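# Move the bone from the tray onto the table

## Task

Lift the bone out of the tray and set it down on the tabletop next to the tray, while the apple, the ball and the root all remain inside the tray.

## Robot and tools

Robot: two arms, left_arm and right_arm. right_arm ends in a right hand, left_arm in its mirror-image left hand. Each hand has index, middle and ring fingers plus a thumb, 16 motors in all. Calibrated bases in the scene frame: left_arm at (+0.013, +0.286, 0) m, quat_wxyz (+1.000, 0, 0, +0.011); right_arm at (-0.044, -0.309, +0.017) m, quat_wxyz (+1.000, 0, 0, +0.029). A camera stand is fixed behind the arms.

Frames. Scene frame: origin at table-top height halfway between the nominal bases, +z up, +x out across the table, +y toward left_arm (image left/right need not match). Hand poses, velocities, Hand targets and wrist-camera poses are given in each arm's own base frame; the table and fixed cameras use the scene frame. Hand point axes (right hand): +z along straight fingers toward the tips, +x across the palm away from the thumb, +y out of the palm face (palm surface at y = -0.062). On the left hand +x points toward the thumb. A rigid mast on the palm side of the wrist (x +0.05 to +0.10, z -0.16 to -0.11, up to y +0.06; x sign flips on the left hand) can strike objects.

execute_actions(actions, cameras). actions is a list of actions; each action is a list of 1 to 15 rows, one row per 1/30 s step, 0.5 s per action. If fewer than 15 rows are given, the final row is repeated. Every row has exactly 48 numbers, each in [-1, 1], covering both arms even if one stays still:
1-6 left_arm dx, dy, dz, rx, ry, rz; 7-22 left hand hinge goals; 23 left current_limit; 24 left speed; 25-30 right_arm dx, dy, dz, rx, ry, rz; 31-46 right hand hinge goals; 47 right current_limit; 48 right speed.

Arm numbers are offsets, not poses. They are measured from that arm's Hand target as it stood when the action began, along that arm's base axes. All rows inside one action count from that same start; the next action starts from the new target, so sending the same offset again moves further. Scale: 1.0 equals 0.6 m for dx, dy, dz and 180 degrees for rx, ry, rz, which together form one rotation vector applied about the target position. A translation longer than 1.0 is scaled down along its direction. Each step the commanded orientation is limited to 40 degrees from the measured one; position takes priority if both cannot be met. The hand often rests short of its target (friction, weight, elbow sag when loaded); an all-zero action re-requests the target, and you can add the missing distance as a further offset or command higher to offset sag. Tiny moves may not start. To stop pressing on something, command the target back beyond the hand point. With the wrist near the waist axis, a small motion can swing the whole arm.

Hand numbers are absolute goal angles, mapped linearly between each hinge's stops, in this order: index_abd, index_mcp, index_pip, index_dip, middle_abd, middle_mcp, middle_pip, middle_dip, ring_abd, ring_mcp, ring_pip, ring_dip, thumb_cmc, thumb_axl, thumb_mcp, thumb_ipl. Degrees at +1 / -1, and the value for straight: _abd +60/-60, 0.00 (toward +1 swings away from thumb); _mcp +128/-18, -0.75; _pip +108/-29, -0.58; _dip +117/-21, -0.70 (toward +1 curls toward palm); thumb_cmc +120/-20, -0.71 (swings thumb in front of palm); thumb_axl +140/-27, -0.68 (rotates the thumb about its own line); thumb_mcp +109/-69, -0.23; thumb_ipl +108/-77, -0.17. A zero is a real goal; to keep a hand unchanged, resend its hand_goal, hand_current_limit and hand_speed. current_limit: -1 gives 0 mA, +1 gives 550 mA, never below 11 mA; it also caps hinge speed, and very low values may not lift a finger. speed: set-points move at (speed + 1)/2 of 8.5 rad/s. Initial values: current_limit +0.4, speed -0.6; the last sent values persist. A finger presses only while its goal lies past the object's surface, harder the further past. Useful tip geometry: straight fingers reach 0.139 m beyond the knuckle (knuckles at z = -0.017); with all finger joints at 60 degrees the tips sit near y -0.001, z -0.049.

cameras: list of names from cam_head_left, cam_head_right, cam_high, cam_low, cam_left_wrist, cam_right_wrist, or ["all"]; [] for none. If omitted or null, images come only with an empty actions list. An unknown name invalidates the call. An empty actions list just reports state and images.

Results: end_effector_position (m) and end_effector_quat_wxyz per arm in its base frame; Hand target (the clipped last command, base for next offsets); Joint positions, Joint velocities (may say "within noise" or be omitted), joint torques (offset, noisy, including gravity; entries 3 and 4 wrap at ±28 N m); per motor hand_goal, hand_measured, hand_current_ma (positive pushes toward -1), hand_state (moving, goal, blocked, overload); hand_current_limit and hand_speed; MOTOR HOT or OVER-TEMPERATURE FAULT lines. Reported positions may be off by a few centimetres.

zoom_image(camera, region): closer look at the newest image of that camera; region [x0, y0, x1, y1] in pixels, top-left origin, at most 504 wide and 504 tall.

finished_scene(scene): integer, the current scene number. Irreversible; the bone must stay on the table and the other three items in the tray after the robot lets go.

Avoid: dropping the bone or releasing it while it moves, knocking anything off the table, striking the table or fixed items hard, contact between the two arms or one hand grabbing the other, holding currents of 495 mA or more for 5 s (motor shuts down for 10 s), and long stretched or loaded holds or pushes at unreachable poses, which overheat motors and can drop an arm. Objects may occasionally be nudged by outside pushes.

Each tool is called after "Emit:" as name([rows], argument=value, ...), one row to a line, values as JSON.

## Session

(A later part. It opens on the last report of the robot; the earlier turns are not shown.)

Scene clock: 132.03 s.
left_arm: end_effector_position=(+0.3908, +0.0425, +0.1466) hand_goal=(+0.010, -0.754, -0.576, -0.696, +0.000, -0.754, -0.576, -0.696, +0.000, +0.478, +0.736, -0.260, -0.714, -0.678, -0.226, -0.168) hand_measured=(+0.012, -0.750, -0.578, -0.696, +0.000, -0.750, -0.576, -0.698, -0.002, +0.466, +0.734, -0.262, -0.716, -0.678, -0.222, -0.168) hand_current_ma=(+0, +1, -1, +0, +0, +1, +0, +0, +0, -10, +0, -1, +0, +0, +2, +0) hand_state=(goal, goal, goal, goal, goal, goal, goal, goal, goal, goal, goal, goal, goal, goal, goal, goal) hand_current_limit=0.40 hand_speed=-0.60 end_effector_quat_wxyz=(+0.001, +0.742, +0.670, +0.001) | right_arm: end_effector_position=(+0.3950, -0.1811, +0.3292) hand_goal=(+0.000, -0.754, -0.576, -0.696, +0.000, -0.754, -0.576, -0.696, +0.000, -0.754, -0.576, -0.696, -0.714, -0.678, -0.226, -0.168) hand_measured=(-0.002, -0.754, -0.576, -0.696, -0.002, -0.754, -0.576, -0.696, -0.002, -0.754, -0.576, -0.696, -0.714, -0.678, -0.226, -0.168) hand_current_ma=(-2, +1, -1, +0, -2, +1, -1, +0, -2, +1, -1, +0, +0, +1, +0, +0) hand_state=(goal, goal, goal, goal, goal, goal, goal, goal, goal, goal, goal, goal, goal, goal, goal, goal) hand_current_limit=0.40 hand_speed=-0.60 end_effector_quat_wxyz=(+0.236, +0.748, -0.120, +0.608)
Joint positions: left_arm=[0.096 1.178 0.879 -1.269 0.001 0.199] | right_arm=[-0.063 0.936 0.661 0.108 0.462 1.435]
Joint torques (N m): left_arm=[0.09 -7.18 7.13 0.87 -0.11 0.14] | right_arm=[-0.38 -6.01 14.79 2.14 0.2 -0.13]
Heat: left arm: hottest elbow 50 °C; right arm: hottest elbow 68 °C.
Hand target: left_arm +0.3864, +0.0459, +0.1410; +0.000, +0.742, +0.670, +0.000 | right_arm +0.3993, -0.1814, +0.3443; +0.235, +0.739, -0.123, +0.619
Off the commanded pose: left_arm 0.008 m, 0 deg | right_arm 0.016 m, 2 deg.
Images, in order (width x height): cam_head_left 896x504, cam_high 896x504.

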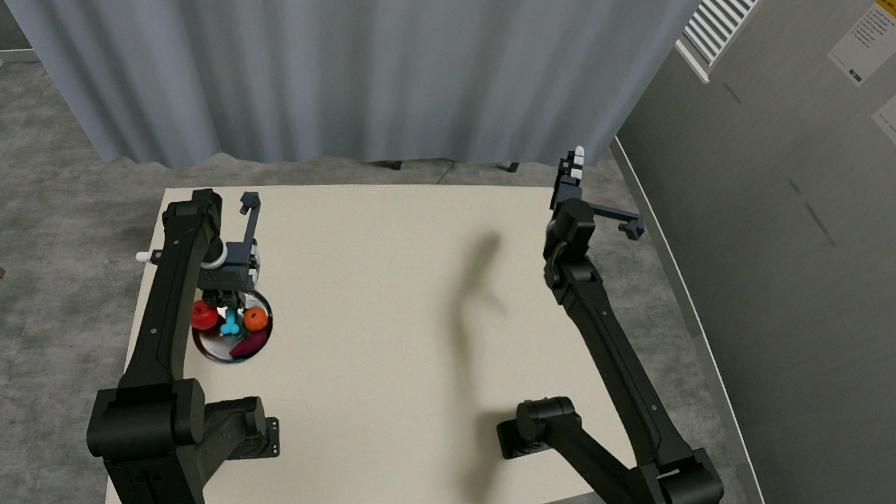

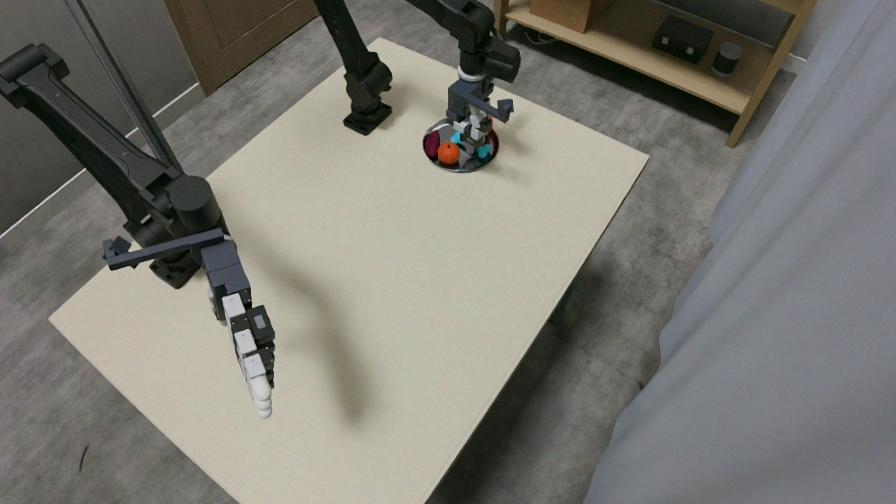

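Emit:
execute_actions(actions=[], cameras=["cam_low","cam_high","cam_head_right"])

Emit:
zoom_image(camera="cam_low", region=[315, 200, 385, 250])

Emit:
zoom_image(camera="cam_high", region=[455, 120, 500, 165])

Emit:
zoom_image(camera="cam_head_right", region=[205, 275, 275, 345])

Scene clock: 140.03 s.
left_arm: end_effector_position=(+0.3908, +0.0425, +0.1466) hand_goal=(+0.010, -0.754, -0.576, -0.696, +0.000, -0.754, -0.576, -0.696, +0.000, +0.478, +0.736, -0.260, -0.714, -0.678, -0.226, -0.168) hand_measured=(+0.012, -0.750, -0.578, -0.696, +0.000, -0.750, -0.576, -0.698, -0.002, +0.466, +0.734, -0.262, -0.716, -0.678, -0.222, -0.168) hand_current_ma=(+0, +1, -1, +0, +0, +1, +0, +0, +0, -10, +0, -1, +0, +0, +2, +0) hand_state=(goal, goal, goal, goal, goal, goal, goal, goal, goal, goal, goal, goal, goal, goal, goal, goal) hand_current_limit=0.40 hand_speed=-0.60 end_effector_quat_wxyz=(+0.001, +0.742, +0.670, +0.001) | right_arm: end_effector_position=(+0.3950, -0.1811, +0.3292) hand_goal=(+0.000, -0.754, -0.576, -0.696, +0.000, -0.754, -0.576, -0.696, +0.000, -0.754, -0.576, -0.696, -0.714, -0.678, -0.226, -0.168) hand_measured=(-0.002, -0.754, -0.576, -0.696, -0.002, -0.754, -0.576, -0.696, -0.002, -0.754, -0.576, -0.696, -0.714, -0.678, -0.226, -0.168) hand_current_ma=(-2, +1, -1, +0, -2, +1, -1, +0, -2, +1, -1, +0, +0, +1, +0, +0) hand_state=(goal, goal, goal, goal, goal, goal, goal, goal, goal, goal, goal, goal, goal, goal, goal, goal) hand_current_limit=0.40 hand_speed=-0.60 end_effector_quat_wxyz=(+0.236, +0.748, -0.120, +0.608)
Joint positions: left_arm=[0.096 1.178 0.879 -1.269 0.001 0.199] | right_arm=[-0.063 0.936 0.661 0.108 0.462 1.435]
Joint velocities: within noise
Joint torques (N m): left_arm=[0.15 -7.12 7.1 0.85 -0.11 0.14] | right_arm=[-0.38 -6.07 14.78 2.13 0.21 -0.13]
Heat: left arm: hottest elbow 50 °C; right arm: hottest elbow 69 °C.
Hand target: left_arm +0.3864, +0.0459, +0.1410; +0.000, +0.742, +0.670, +0.000 | right_arm +0.3993, -0.1814, +0.3443; +0.235, +0.739, -0.123, +0.619
Off the commanded pose: left_arm 0.008 m, 0 deg | right_arm 0.016 m, 2 deg.
Images, in order (width x height): cam_head_right 896x504, cam_high 896x504, cam_low 896x504.

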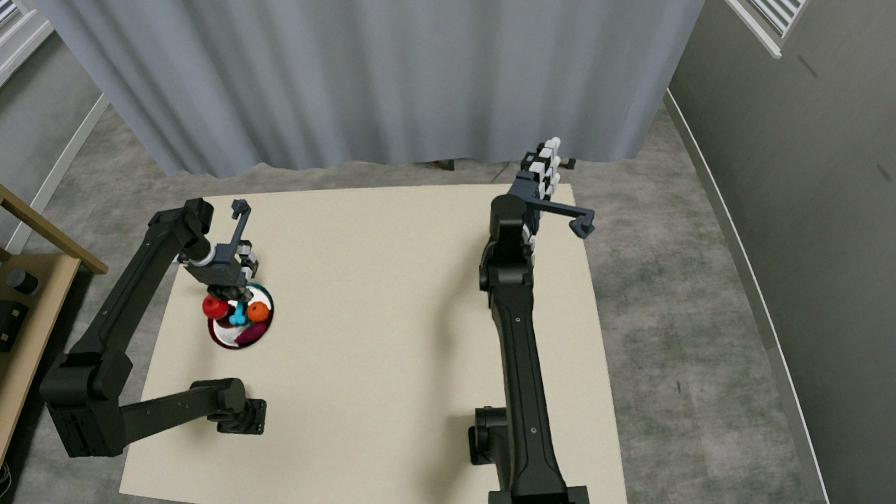

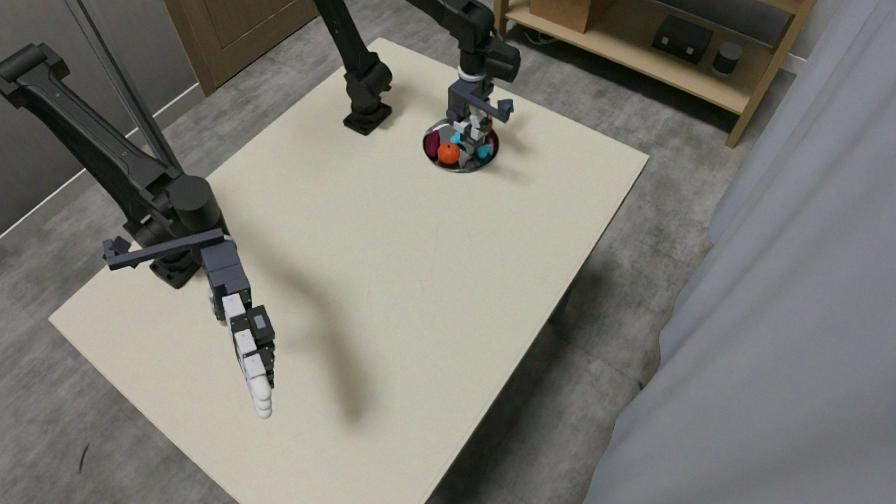

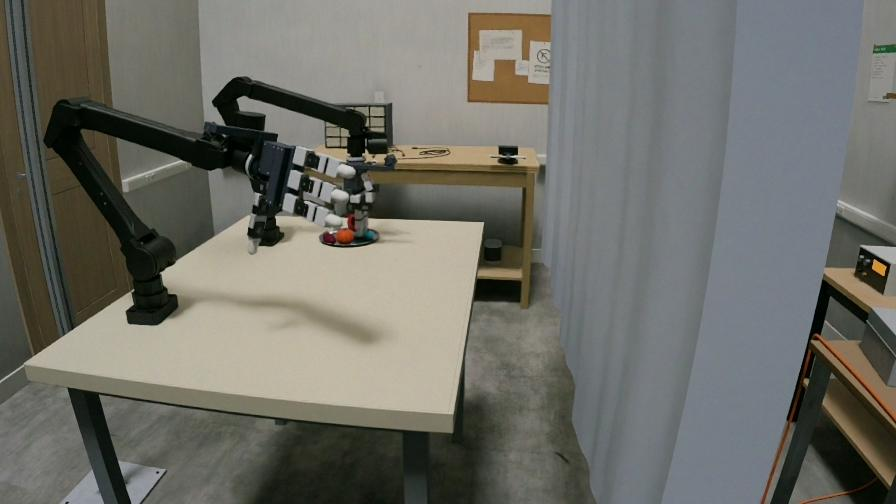

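Scaled by 7.200 from the camera's 896x504 image, which has a finer 1280x720 frame.

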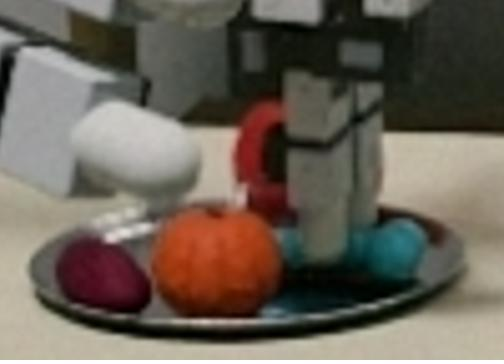

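Scaled by 11.200 from the camera's 896x504 image, which has a finer 1280x720 frame.

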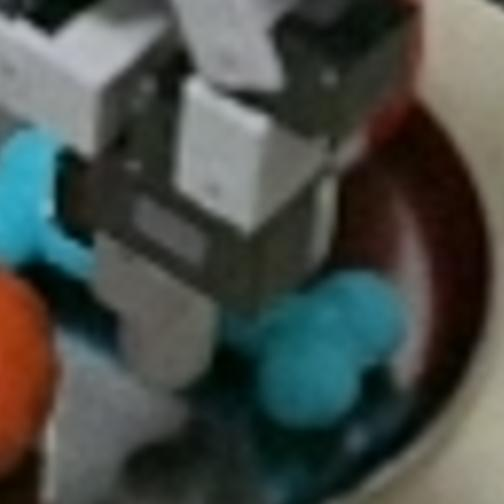

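Scaled by 7.200 from the camera's 896x504 image, which has a finer 1280x720 frame.

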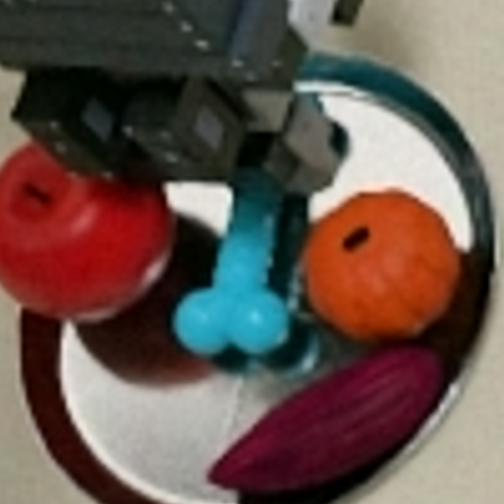

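Emit:
execute_actions([
  [[0.0,0.0,-0.014,0,0,0,0.01,-0.754,-0.576,-0.696,0,-0.754,-0.576,-0.696,0,0.479,0.737,-0.26,-0.714,-0.678,-0.226,-0.168,0.4,-0.6,0,0,0,0,0,0,0,-0.754,-0.576,-0.696,0,-0.754,-0.576,-0.696,0,-0.754,-0.576,-0.696,-0.714,-0.678,-0.226,-0.168,0.4,-0.6]],
], cameras=["cam_low","cam_high"])

Emit:
zoom_image(camera="cam_low", region=[315, 200, 385, 250])

Emit:
zoom_image(camera="cam_high", region=[425, 105, 500, 180])

Scene clock: 147.87 s.
left_arm: end_effector_position=(+0.3934, +0.0428, +0.1461) hand_goal=(+0.010, -0.754, -0.576, -0.696, +0.000, -0.754, -0.576, -0.696, +0.000, +0.478, +0.736, -0.260, -0.714, -0.678, -0.226, -0.168) hand_measured=(+0.016, -0.768, -0.588, -0.696, +0.000, -0.750, -0.576, -0.698, -0.002, +0.466, +0.734, -0.262, -0.716, -0.678, -0.222, -0.168) hand_current_ma=(+2, -10, -9, +0, +0, +1, +0, +0, +0, -10, +0, -1, +0, +0, +2, +0) hand_state=(goal, goal, goal, goal, goal, goal, goal, goal, goal, goal, goal, goal, goal, goal, goal, goal) hand_current_limit=0.40 hand_speed=-0.60 end_effector_quat_wxyz=(+0.006, +0.742, +0.670, +0.007) | right_arm: end_effector_position=(+0.3950, -0.1811, +0.3292) hand_goal=(+0.000, -0.754, -0.576, -0.696, +0.000, -0.754, -0.576, -0.696, +0.000, -0.754, -0.576, -0.696, -0.714, -0.678, -0.226, -0.168) hand_measured=(-0.002, -0.754, -0.576, -0.696, -0.002, -0.754, -0.576, -0.696, -0.002, -0.754, -0.576, -0.696, -0.714, -0.678, -0.226, -0.168) hand_current_ma=(-2, +1, -1, +0, -2, +1, -1, +0, -2, +1, -1, +0, +0, +1, +0, +0) hand_state=(goal, goal, goal, goal, goal, goal, goal, goal, goal, goal, goal, goal, goal, goal, goal, goal) hand_current_limit=0.40 hand_speed=-0.60 end_effector_quat_wxyz=(+0.236, +0.748, -0.120, +0.608)
Joint positions: left_arm=[0.096 1.177 0.873 -1.25 0.001 0.199] | right_arm=[-0.063 0.936 0.661 0.108 0.462 1.435]
Joint torques (N m): left_arm=[0.09 -6.53 6.35 1.06 -0.1 0.15] | right_arm=[-0.44 -6.07 14.79 2.13 0.21 -0.13]
Heat: left arm: hottest elbow 50 °C; right arm: hottest elbow 69 °C.
Hand target: left_arm +0.3864, +0.0459, +0.1325; +0.000, +0.742, +0.670, +0.000 | right_arm +0.3993, -0.1814, +0.3443; +0.235, +0.739, -0.123, +0.619
Off the commanded pose: left_arm 0.016 m, 1 deg | right_arm 0.016 m, 2 deg.
Images, in order (width x height): cam_high 896x504, cam_low 896x504.

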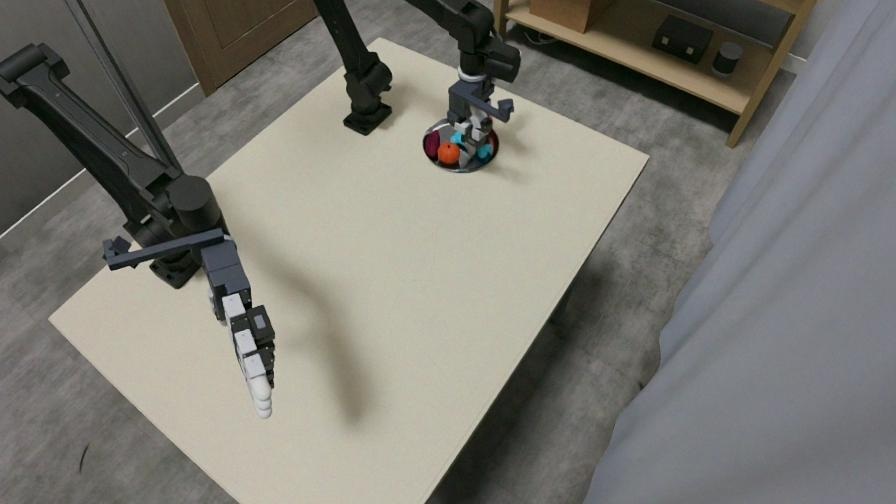

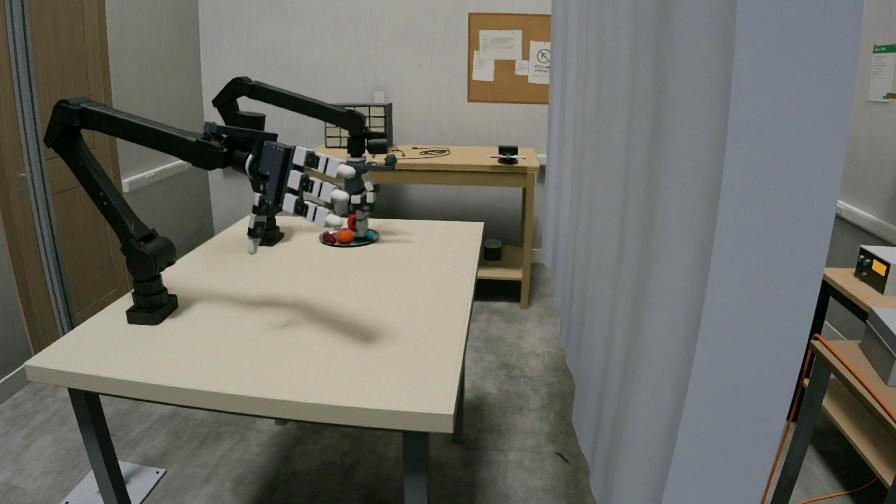

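Scaled by 7.200 from the camera's 896x504 image, which has a finer 1280x720 frame.

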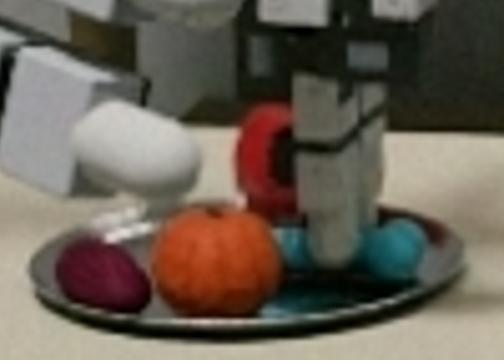

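Scaled by 6.720 from the camera's 896x504 image, which has a finer 1280x720 frame.

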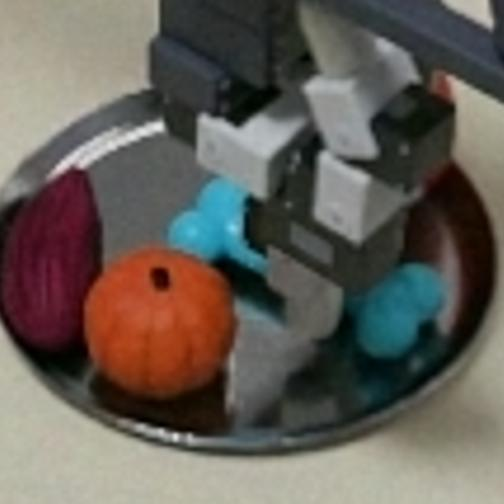

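Emit:
execute_actions([
  [[0.0,-0.005,0.012,0,0,0,0.0,-0.754,-0.576,-0.696,0,-0.754,-0.576,-0.696,0,0.479,0.737,-0.26,-0.714,-0.678,-0.226,-0.168,0.4,-0.6,0,0,0,0,0,0,0,-0.754,-0.576,-0.696,0,-0.754,-0.576,-0.696,0,-0.754,-0.576,-0.696,-0.714,-0.678,-0.226,-0.168,0.4,-0.6]],
], cameras=["cam_low","cam_high"])

Emit:
zoom_image(camera="cam_low", region=[315, 200, 385, 250])

Emit:
zoom_image(camera="cam_high", region=[425, 105, 500, 180])

Scene clock: 161.07 s.
left_arm: end_effector_position=(+0.3934, +0.0428, +0.1465) hand_goal=(+0.000, -0.754, -0.576, -0.696, +0.000, -0.754, -0.576, -0.696, +0.000, +0.478, +0.736, -0.260, -0.714, -0.678, -0.226, -0.168) hand_measured=(+0.016, -0.768, -0.588, -0.696, +0.000, -0.750, -0.576, -0.698, -0.002, +0.466, +0.734, -0.262, -0.716, -0.678, -0.222, -0.168) hand_current_ma=(+11, -10, -9, +0, +0, +1, +0, +0, +0, -10, +0, -1, +0, +0, +2, +0) hand_state=(goal, goal, goal, goal, goal, goal, goal, goal, goal, goal, goal, goal, goal, goal, goal, goal) hand_current_limit=0.40 hand_speed=-0.60 end_effector_quat_wxyz=(+0.006, +0.742, +0.670, +0.007) | right_arm: end_effector_position=(+0.3950, -0.1811, +0.3292) hand_goal=(+0.000, -0.754, -0.576, -0.696, +0.000, -0.754, -0.576, -0.696, +0.000, -0.754, -0.576, -0.696, -0.714, -0.678, -0.226, -0.168) hand_measured=(-0.002, -0.754, -0.576, -0.696, -0.002, -0.754, -0.576, -0.696, -0.002, -0.754, -0.576, -0.696, -0.714, -0.678, -0.226, -0.168) hand_current_ma=(-2, +1, -1, +0, -2, +1, -1, +0, -2, +1, -1, +0, +0, +1, +0, +0) hand_state=(goal, goal, goal, goal, goal, goal, goal, goal, goal, goal, goal, goal, goal, goal, goal, goal) hand_current_limit=0.40 hand_speed=-0.60 end_effector_quat_wxyz=(+0.236, +0.748, -0.120, +0.608)
Joint positions: left_arm=[0.096 1.176 0.873 -1.25 0.001 0.199] | right_arm=[-0.063 0.936 0.661 0.108 0.462 1.435]
Joint torques (N m): left_arm=[-0.62 -6.95 7.38 0.25 -0.11 0.04] | right_arm=[-0.44 -6.07 14.79 2.14 0.21 -0.13]
Heat: left arm: hottest elbow 49 °C; right arm: hottest elbow 70 °C.
Hand target: left_arm +0.3864, +0.0429, +0.1397; +0.000, +0.742, +0.670, +0.000 | right_arm +0.3993, -0.1814, +0.3443; +0.235, +0.739, -0.123, +0.619
Off the commanded pose: left_arm 0.010 m, 1 deg | right_arm 0.016 m, 2 deg.
Images, in order (width x height): cam_high 896x504, cam_low 896x504.

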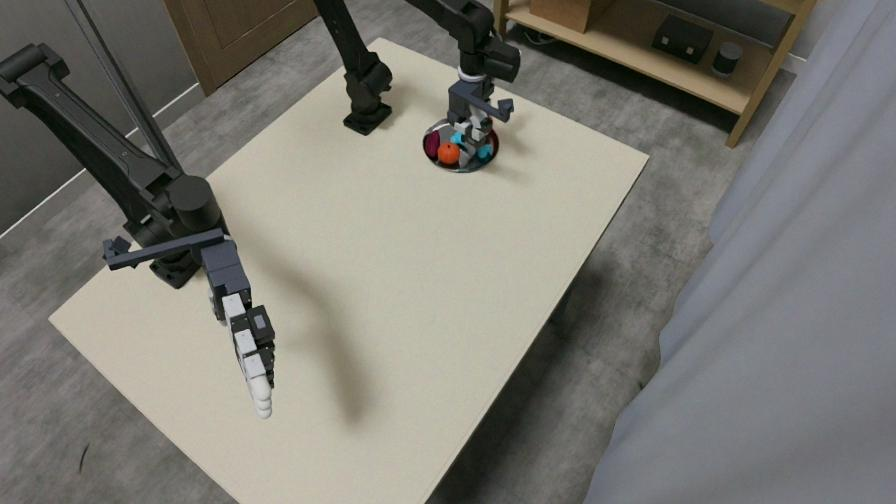

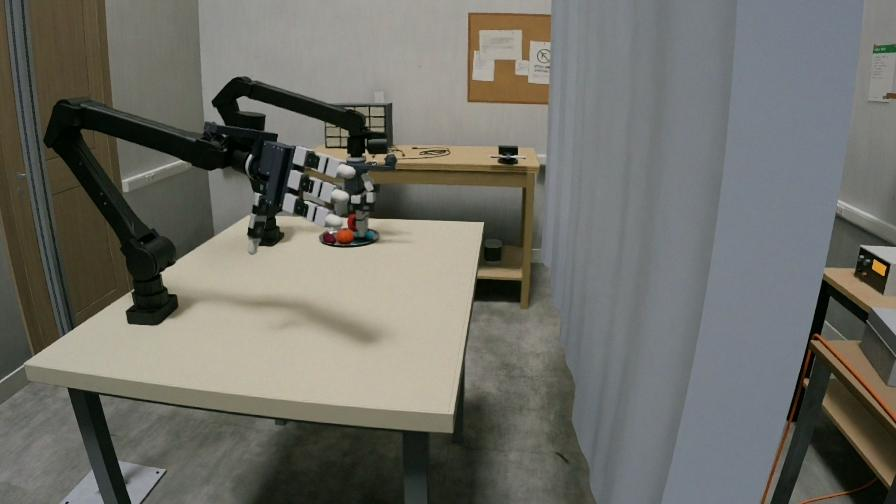

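Scaled by 7.200 from the camera's 896x504 image, which has a finer 1280x720 frame.

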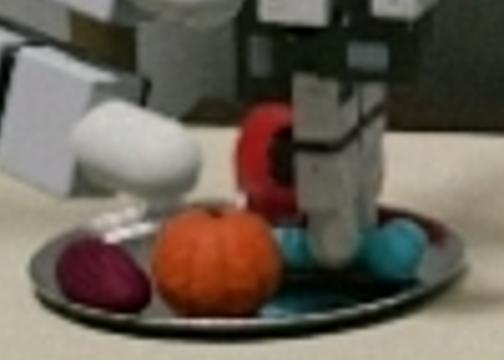

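Scaled by 6.720 from the camera's 896x504 image, which has a finer 1280x720 frame.

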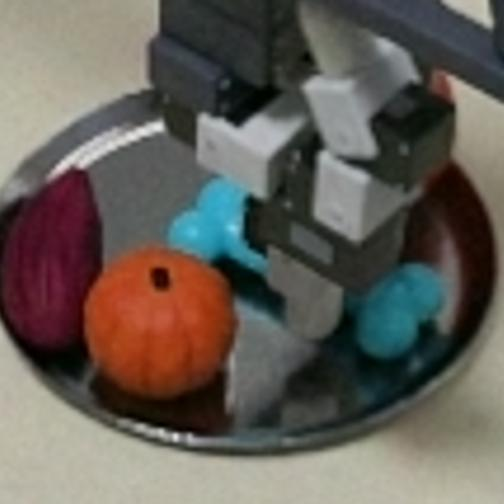

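Emit:
zoom_image(camera="cam_low", region=[350, 215, 385, 250])

Emit:
zoom_image(camera="cam_high", region=[460, 130, 495, 165])

Scaled by 14.400 from the camera's 896x504 image, which has a finer 1280x720 frame.

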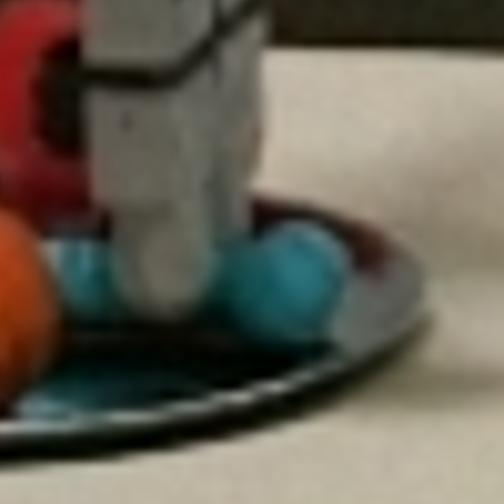

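Scaled by 14.400 from the camera's 896x504 image, which has a finer 1280x720 frame.

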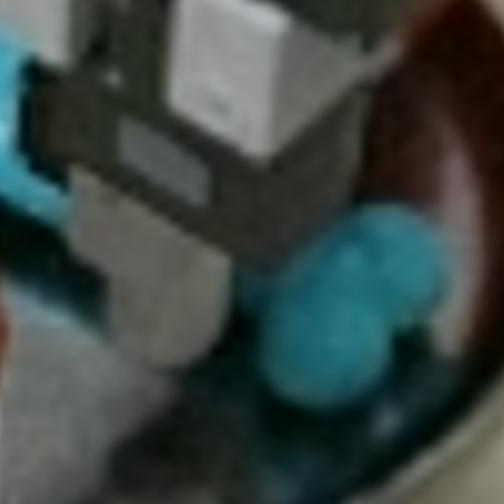

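Emit:
execute_actions([
  [[0.0,0,0.006,0,0,0,0.28,-0.754,-0.576,-0.696,-0.28,-0.754,-0.576,-0.696,0,0.479,0.737,-0.26,-0.714,-0.678,-0.226,-0.168,0.6,-0.75,0,0,0,0,0,0,0,-0.754,-0.576,-0.696,0,-0.754,-0.576,-0.696,0,-0.754,-0.576,-0.696,-0.714,-0.678,-0.226,-0.168,0.4,-0.6]],
], cameras=["cam_low","cam_high"])

Emit:
zoom_image(camera="cam_low", region=[315, 200, 385, 250])

Emit:
zoom_image(camera="cam_high", region=[425, 105, 500, 180])

Scene clock: 170.47 s.
left_arm: end_effector_position=(+0.3921, +0.0429, +0.1462) hand_goal=(+0.280, -0.754, -0.576, -0.696, -0.280, -0.754, -0.576, -0.696, +0.000, +0.478, +0.736, -0.260, -0.714, -0.678, -0.226, -0.168) hand_measured=(+0.066, -0.756, -0.580, -0.696, -0.092, -0.746, -0.574, -0.696, -0.002, +0.466, +0.734, -0.262, -0.716, -0.678, -0.222, -0.168) hand_current_ma=(-440, -1, -1, +0, +440, +4, +1, +0, +0, -10, +0, -1, +0, +0, +2, +0) hand_state=(blocked, goal, goal, goal, blocked, goal, goal, goal, goal, goal, goal, goal, goal, goal, goal, goal) hand_current_limit=0.60 hand_speed=-0.75 end_effector_quat_wxyz=(+0.004, +0.742, +0.670, +0.006) | right_arm: end_effector_position=(+0.3950, -0.1811, +0.3292) hand_goal=(+0.000, -0.754, -0.576, -0.696, +0.000, -0.754, -0.576, -0.696, +0.000, -0.754, -0.576, -0.696, -0.714, -0.678, -0.226, -0.168) hand_measured=(-0.002, -0.754, -0.576, -0.696, -0.002, -0.754, -0.576, -0.696, -0.002, -0.754, -0.576, -0.696, -0.714, -0.678, -0.226, -0.168) hand_current_ma=(-2, +1, -1, +0, -2, +1, -1, +0, -2, +1, -1, +0, +0, +1, +0, +0) hand_state=(goal, goal, goal, goal, goal, goal, goal, goal, goal, goal, goal, goal, goal, goal, goal, goal) hand_current_limit=0.40 hand_speed=-0.60 end_effector_quat_wxyz=(+0.236, +0.748, -0.120, +0.608)
Joint positions: left_arm=[0.096 1.175 0.873 -1.255 -0.001 0.199] | right_arm=[-0.063 0.936 0.661 0.108 0.462 1.435]
Joint torques (N m): left_arm=[-0.73 -7.12 7.92 0.08 -0.05 0.04] | right_arm=[-0.38 -6.01 14.78 2.14 0.2 -0.13]
Heat: left arm: hottest elbow 50 °C; right arm: hottest elbow 71 °C.
Hand target: left_arm +0.3864, +0.0429, +0.1434; +0.000, +0.742, +0.670, +0.000 | right_arm +0.3993, -0.1814, +0.3443; +0.235, +0.739, -0.123, +0.619
Off the commanded pose: left_arm 0.006 m, 1 deg | right_arm 0.016 m, 2 deg.
Images, in order (width x height): cam_high 896x504, cam_low 896x504.

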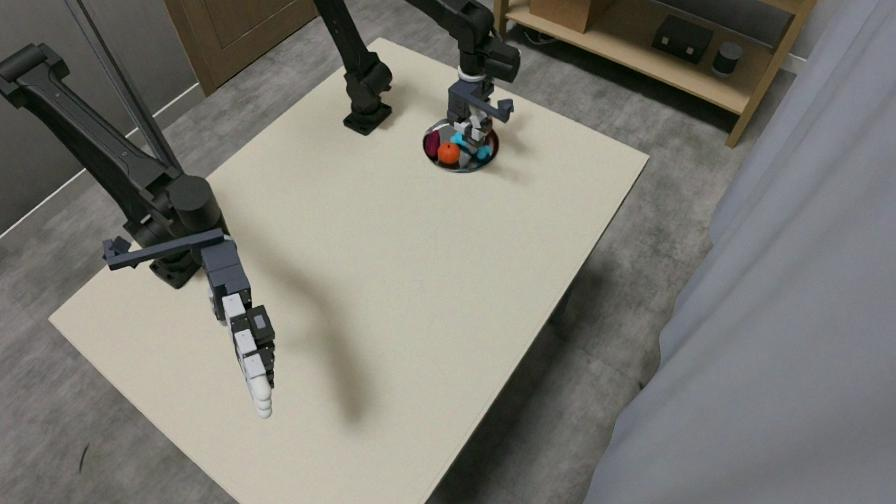

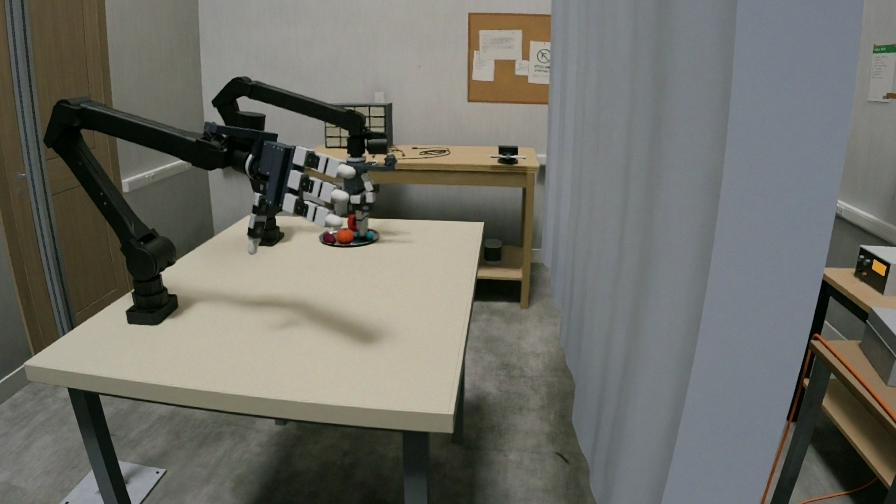

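Scaled by 7.200 from the camera's 896x504 image, which has a finer 1280x720 frame.

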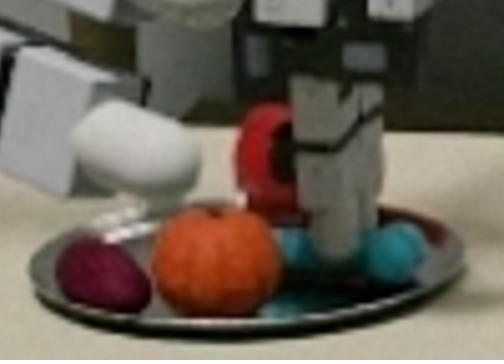

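Scaled by 6.720 from the camera's 896x504 image, which has a finer 1280x720 frame.

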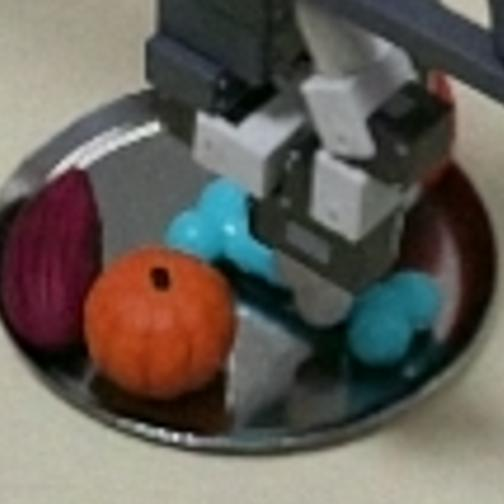

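Emit:
execute_actions([
  [[0.002,-0.03,0.0,0,0,0,0.28,-0.754,-0.576,-0.696,-0.28,-0.754,-0.576,-0.696,0,0.479,0.737,-0.26,-0.714,-0.678,-0.226,-0.168,0.5,-0.75,0,0,0,0,0,0,0,-0.754,-0.576,-0.696,0,-0.754,-0.576,-0.696,0,-0.754,-0.576,-0.696,-0.714,-0.678,-0.226,-0.168,0.4,-0.6]],
], cameras=["cam_head_left","cam_high"])

Emit:
zoom_image(camera="cam_head_left", region=[185, 270, 285, 370])

Emit:
zoom_image(camera="cam_high", region=[425, 105, 500, 180])

Scene clock: 178.50 s.
left_arm: end_effector_position=(+0.3926, +0.0280, +0.1461) hand_goal=(+0.280, -0.754, -0.576, -0.696, -0.280, -0.754, -0.576, -0.696, +0.000, +0.478, +0.736, -0.260, -0.714, -0.678, -0.226, -0.168) hand_measured=(+0.066, -0.756, -0.578, -0.696, -0.094, -0.748, -0.574, -0.696, -0.002, +0.466, +0.734, -0.262, -0.716, -0.678, -0.222, -0.168) hand_current_ma=(-413, +0, -1, +0, +412, +3, +1, +0, +0, -10, +0, -1, +0, +0, +2, +0) hand_state=(blocked, goal, goal, goal, blocked, goal, goal, goal, goal, goal, goal, goal, goal, goal, goal, goal) hand_current_limit=0.50 hand_speed=-0.75 end_effector_quat_wxyz=(+0.003, +0.743, +0.669, +0.005) | right_arm: end_effector_position=(+0.3950, -0.1811, +0.3292) hand_goal=(+0.000, -0.754, -0.576, -0.696, +0.000, -0.754, -0.576, -0.696, +0.000, -0.754, -0.576, -0.696, -0.714, -0.678, -0.226, -0.168) hand_measured=(-0.002, -0.754, -0.576, -0.696, -0.002, -0.754, -0.576, -0.696, -0.002, -0.754, -0.576, -0.696, -0.714, -0.678, -0.226, -0.168) hand_current_ma=(-2, +1, -1, +0, -2, +1, -1, +0, -2, +1, -1, +0, +0, +1, +0, +0) hand_state=(goal, goal, goal, goal, goal, goal, goal, goal, goal, goal, goal, goal, goal, goal, goal, goal) hand_current_limit=0.40 hand_speed=-0.60 end_effector_quat_wxyz=(+0.236, +0.748, -0.120, +0.608)
Joint positions: left_arm=[0.047 1.175 0.873 -1.257 -0.003 0.151] | right_arm=[-0.063 0.936 0.661 0.108 0.462 1.435]
Joint torques (N m): left_arm=[-1.49 -7.18 7.88 0.14 0.02 -0.08] | right_arm=[-0.38 -6.01 14.78 2.14 0.2 -0.12]
Heat: left arm: hottest elbow 50 °C; right arm: hottest elbow 71 °C.
Hand target: left_arm +0.3876, +0.0250, +0.1434; +0.000, +0.742, +0.670, +0.000 | right_arm +0.3993, -0.1814, +0.3443; +0.235, +0.739, -0.123, +0.619
Off the commanded pose: left_arm 0.007 m, 1 deg | right_arm 0.016 m, 2 deg.
Images, in order (width x height): cam_head_left 896x504, cam_high 896x504.

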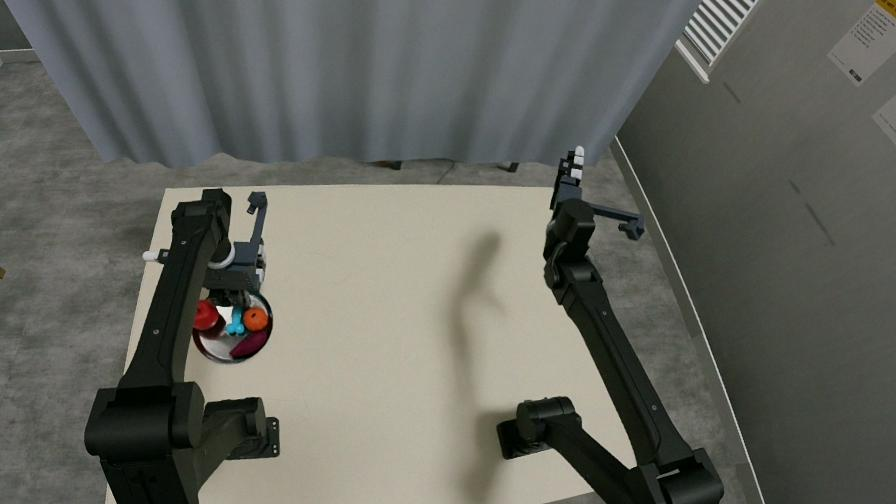

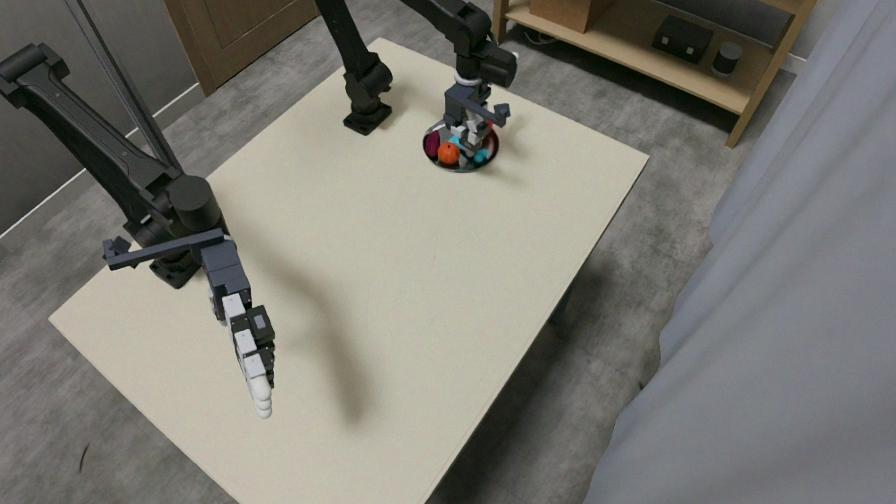

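Scaled by 5.040 from the camera's 896x504 image, which has a finer 1280x720 frame.

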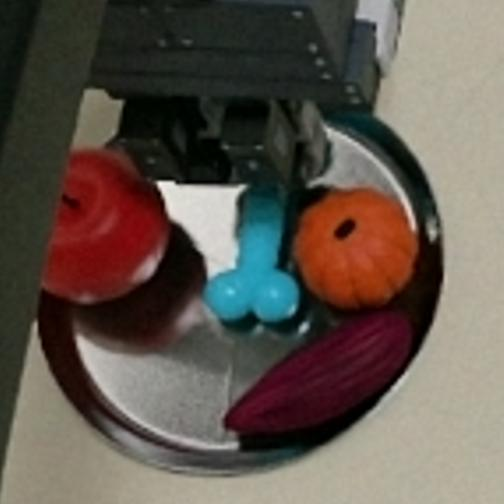

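Scaled by 6.720 from the camera's 896x504 image, which has a finer 1280x720 frame.

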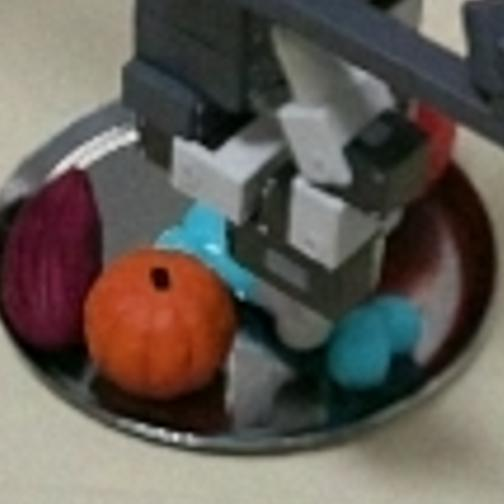

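Emit:
execute_actions([
  [[0,0,0.0,0,0,0,0.0,-0.754,-0.576,-0.696,0.0,-0.754,-0.576,-0.696,0,0.479,0.737,-0.26,-0.714,-0.678,-0.226,-0.168,0.4,-0.75,0,0,0,0,0,0,0,-0.754,-0.576,-0.696,0,-0.754,-0.576,-0.696,0,-0.754,-0.576,-0.696,-0.714,-0.678,-0.226,-0.168,0.4,-0.6]],
  [[0,0.001,-0.018,0,0,0,0.0,-0.754,-0.576,-0.696,0.0,-0.754,-0.576,-0.696,0,0.479,0.737,-0.26,-0.714,-0.678,-0.226,-0.168,0.4,-0.6,0,0,0,0,0,0,0,-0.754,-0.576,-0.696,0,-0.754,-0.576,-0.696,0,-0.754,-0.576,-0.696,-0.714,-0.678,-0.226,-0.168,0.4,-0.6]],
], cameras=["cam_low","cam_high"])

Emit:
zoom_image(camera="cam_low", region=[315, 200, 385, 250])

Emit:
zoom_image(camera="cam_high", region=[425, 105, 500, 180])

Scene clock: 181.60 s.
left_arm: end_effector_position=(+0.3896, +0.0280, +0.1397) hand_goal=(+0.000, -0.754, -0.576, -0.696, +0.000, -0.754, -0.576, -0.696, +0.000, +0.478, +0.736, -0.260, -0.714, -0.678, -0.226, -0.168) hand_measured=(+0.002, -0.754, -0.578, -0.696, -0.002, -0.748, -0.574, -0.696, -0.002, +0.466, +0.734, -0.262, -0.716, -0.678, -0.222, -0.168) hand_current_ma=(+1, +0, -1, +0, -1, +3, +1, +0, +0, -10, +0, -1, +0, +0, +2, +0) hand_state=(goal, goal, goal, goal, goal, goal, goal, goal, goal, goal, goal, goal, goal, goal, goal, goal) hand_current_limit=0.40 hand_speed=-0.60 end_effector_quat_wxyz=(+0.001, +0.742, +0.670, +0.004) | right_arm: end_effector_position=(+0.3950, -0.1811, +0.3292) hand_goal=(+0.000, -0.754, -0.576, -0.696, +0.000, -0.754, -0.576, -0.696, +0.000, -0.754, -0.576, -0.696, -0.714, -0.678, -0.226, -0.168) hand_measured=(-0.002, -0.754, -0.576, -0.696, -0.002, -0.754, -0.576, -0.696, -0.002, -0.754, -0.576, -0.696, -0.714, -0.678, -0.226, -0.168) hand_current_ma=(-2, +1, -1, +0, -2, +1, -1, +0, -2, +1, -1, +0, +0, +1, +0, +0) hand_state=(goal, goal, goal, goal, goal, goal, goal, goal, goal, goal, goal, goal, goal, goal, goal, goal) hand_current_limit=0.40 hand_speed=-0.60 end_effector_quat_wxyz=(+0.236, +0.748, -0.120, +0.608)
Joint positions: left_arm=[0.047 1.175 0.857 -1.245 -0.003 0.149] | right_arm=[-0.063 0.936 0.661 0.108 0.462 1.435]
Joint torques (N m): left_arm=[-1.2 -6.3 7.38 0.91 0.01 -0.06] | right_arm=[-0.44 -6.01 14.78 2.13 0.2 -0.13]
Heat: left arm: hottest elbow 50 °C; right arm: hottest elbow 71 °C.
Hand target: left_arm +0.3875, +0.0256, +0.1325; -0.001, +0.742, +0.671, +0.000 | right_arm +0.3993, -0.1814, +0.3443; +0.235, +0.739, -0.123, +0.619
Off the commanded pose: left_arm 0.008 m, 0 deg | right_arm 0.016 m, 2 deg.
Images, in order (width x height): cam_high 896x504, cam_low 896x504.

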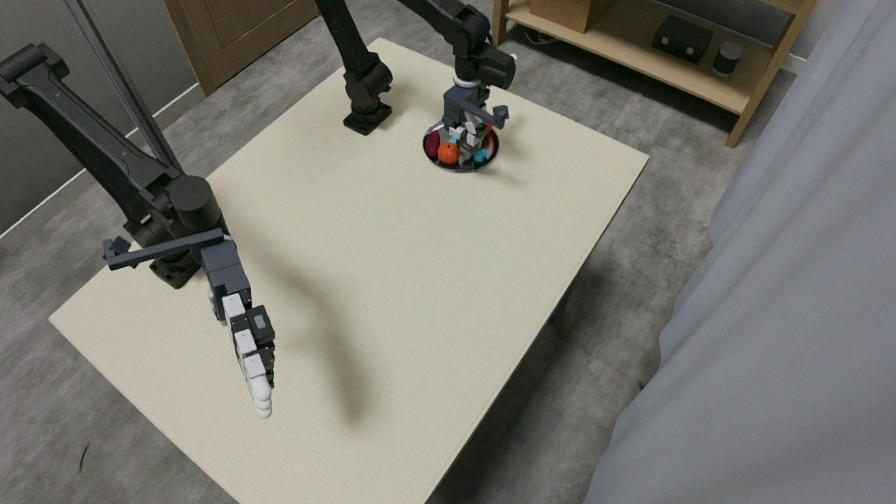

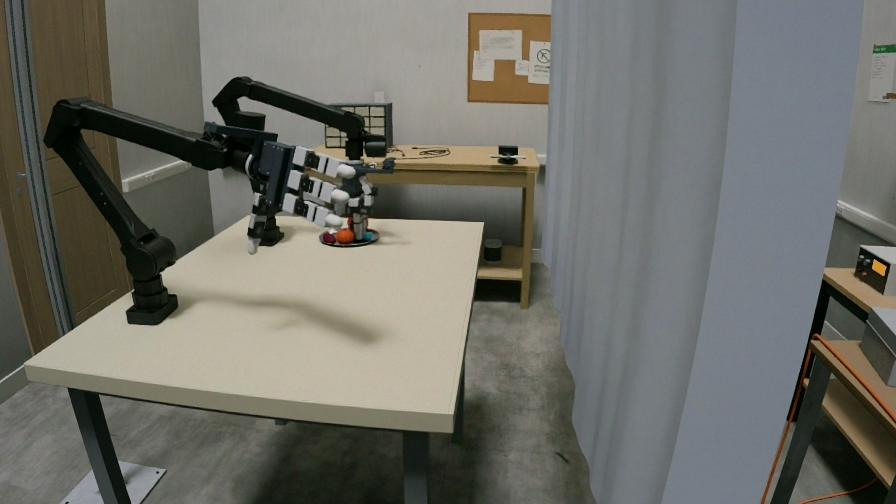

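Scaled by 7.200 from the camera's 896x504 image, which has a finer 1280x720 frame.

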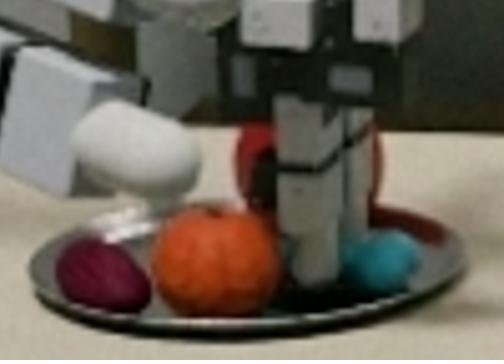

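Scaled by 6.720 from the camera's 896x504 image, which has a finer 1280x720 frame.

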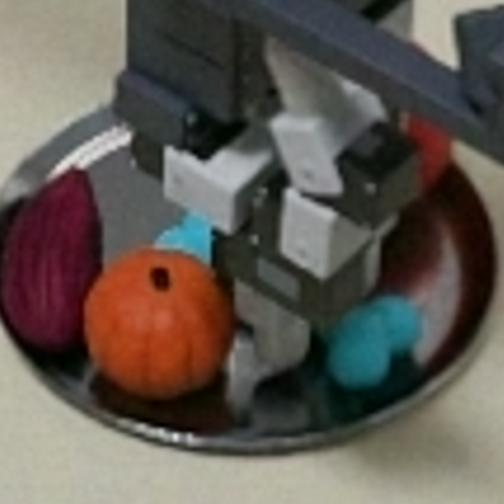

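Emit:
execute_actions([
  [[0,0.000,-0.006,0,0,0,0.0,-0.754,-0.576,-0.696,0.0,-0.754,-0.576,-0.696,0,0.479,0.737,-0.26,-0.714,-0.678,-0.226,-0.168,0.4,-0.6,0,0,0,0,0,0,0,-0.754,-0.576,-0.696,0,-0.754,-0.576,-0.696,0,-0.754,-0.576,-0.696,-0.714,-0.678,-0.226,-0.168,0.4,-0.6]],
  [[0,0,0,0,0,0,0.28,-0.754,-0.576,-0.696,-0.28,-0.754,-0.576,-0.696,0,0.479,0.737,-0.26,-0.714,-0.678,-0.226,-0.168,0.6,-0.75,0,0,0,0,0,0,0,-0.754,-0.576,-0.696,0,-0.754,-0.576,-0.696,0,-0.754,-0.576,-0.696,-0.714,-0.678,-0.226,-0.168,0.4,-0.6]],
], cameras=["cam_low","cam_high"])

Emit:
zoom_image(camera="cam_low", region=[315, 200, 385, 250])

Emit:
zoom_image(camera="cam_high", region=[425, 105, 500, 180])

Scene clock: 185.37 s.
left_arm: end_effector_position=(+0.3899, +0.0280, +0.1377) hand_goal=(+0.280, -0.754, -0.576, -0.696, -0.280, -0.754, -0.576, -0.696, +0.000, +0.478, +0.736, -0.260, -0.714, -0.678, -0.226, -0.168) hand_measured=(+0.034, -0.754, -0.578, -0.696, -0.060, -0.750, -0.574, -0.696, -0.002, +0.466, +0.734, -0.262, -0.716, -0.678, -0.222, -0.168) hand_current_ma=(-440, +0, +0, +0, +440, +2, +1, +0, +0, -10, +0, -1, +0, +0, +2, +0) hand_state=(blocked, goal, goal, goal, blocked, goal, goal, goal, goal, goal, goal, goal, goal, goal, goal, goal) hand_current_limit=0.60 hand_speed=-0.75 end_effector_quat_wxyz=(+0.003, +0.742, +0.670, +0.005) | right_arm: end_effector_position=(+0.3950, -0.1811, +0.3292) hand_goal=(+0.000, -0.754, -0.576, -0.696, +0.000, -0.754, -0.576, -0.696, +0.000, -0.754, -0.576, -0.696, -0.714, -0.678, -0.226, -0.168) hand_measured=(-0.002, -0.754, -0.576, -0.696, -0.002, -0.754, -0.576, -0.696, -0.002, -0.754, -0.576, -0.696, -0.714, -0.678, -0.226, -0.168) hand_current_ma=(-2, +1, -1, +0, -2, +1, -1, +0, -2, +1, -1, +0, +0, +1, +0, +0) hand_state=(goal, goal, goal, goal, goal, goal, goal, goal, goal, goal, goal, goal, goal, goal, goal, goal) hand_current_limit=0.40 hand_speed=-0.60 end_effector_quat_wxyz=(+0.236, +0.748, -0.120, +0.608)
Joint positions: left_arm=[0.047 1.175 0.85 -1.234 -0.002 0.149] | right_arm=[-0.063 0.936 0.661 0.108 0.462 1.435]
Joint torques (N m): left_arm=[-1.38 -5.95 7.38 0.91 0 -0.05] | right_arm=[-0.38 -6.01 14.78 2.13 0.2 -0.12]
Heat: left arm: hottest elbow 50 °C; right arm: hottest elbow 71 °C.
Hand target: left_arm +0.3876, +0.0256, +0.1290; +0.000, +0.742, +0.671, +0.000 | right_arm +0.3993, -0.1814, +0.3443; +0.235, +0.739, -0.123, +0.619
Off the commanded pose: left_arm 0.009 m, 1 deg | right_arm 0.016 m, 2 deg.
Images, in order (width x height): cam_high 896x504, cam_low 896x504.

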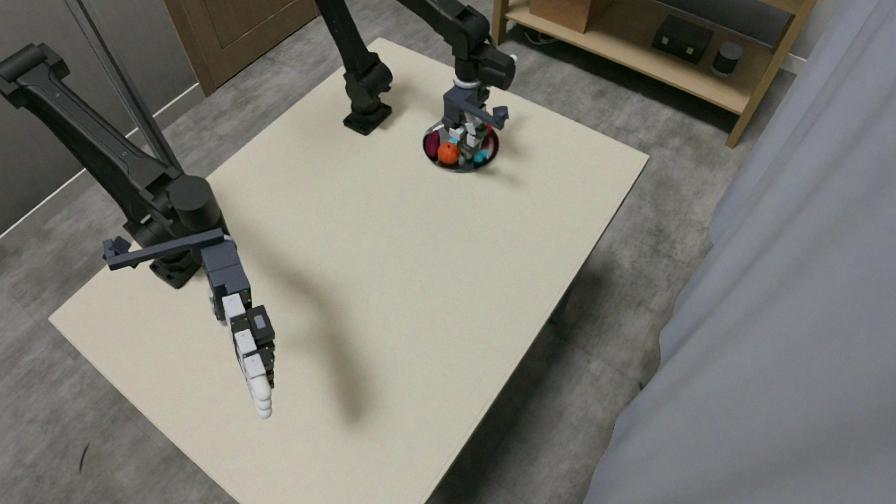

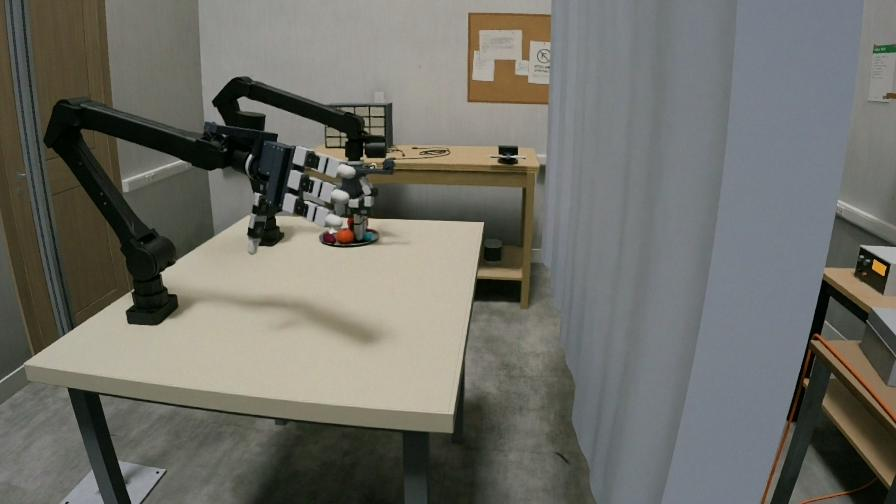

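Scaled by 7.200 from the camera's 896x504 image, which has a finer 1280x720 frame.

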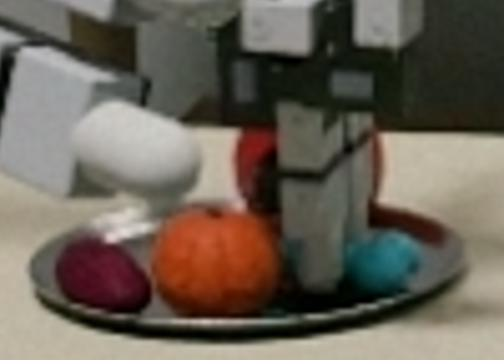

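Scaled by 6.720 from the camera's 896x504 image, which has a finer 1280x720 frame.

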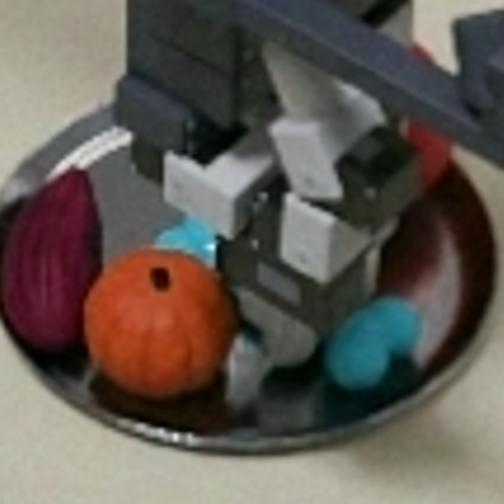

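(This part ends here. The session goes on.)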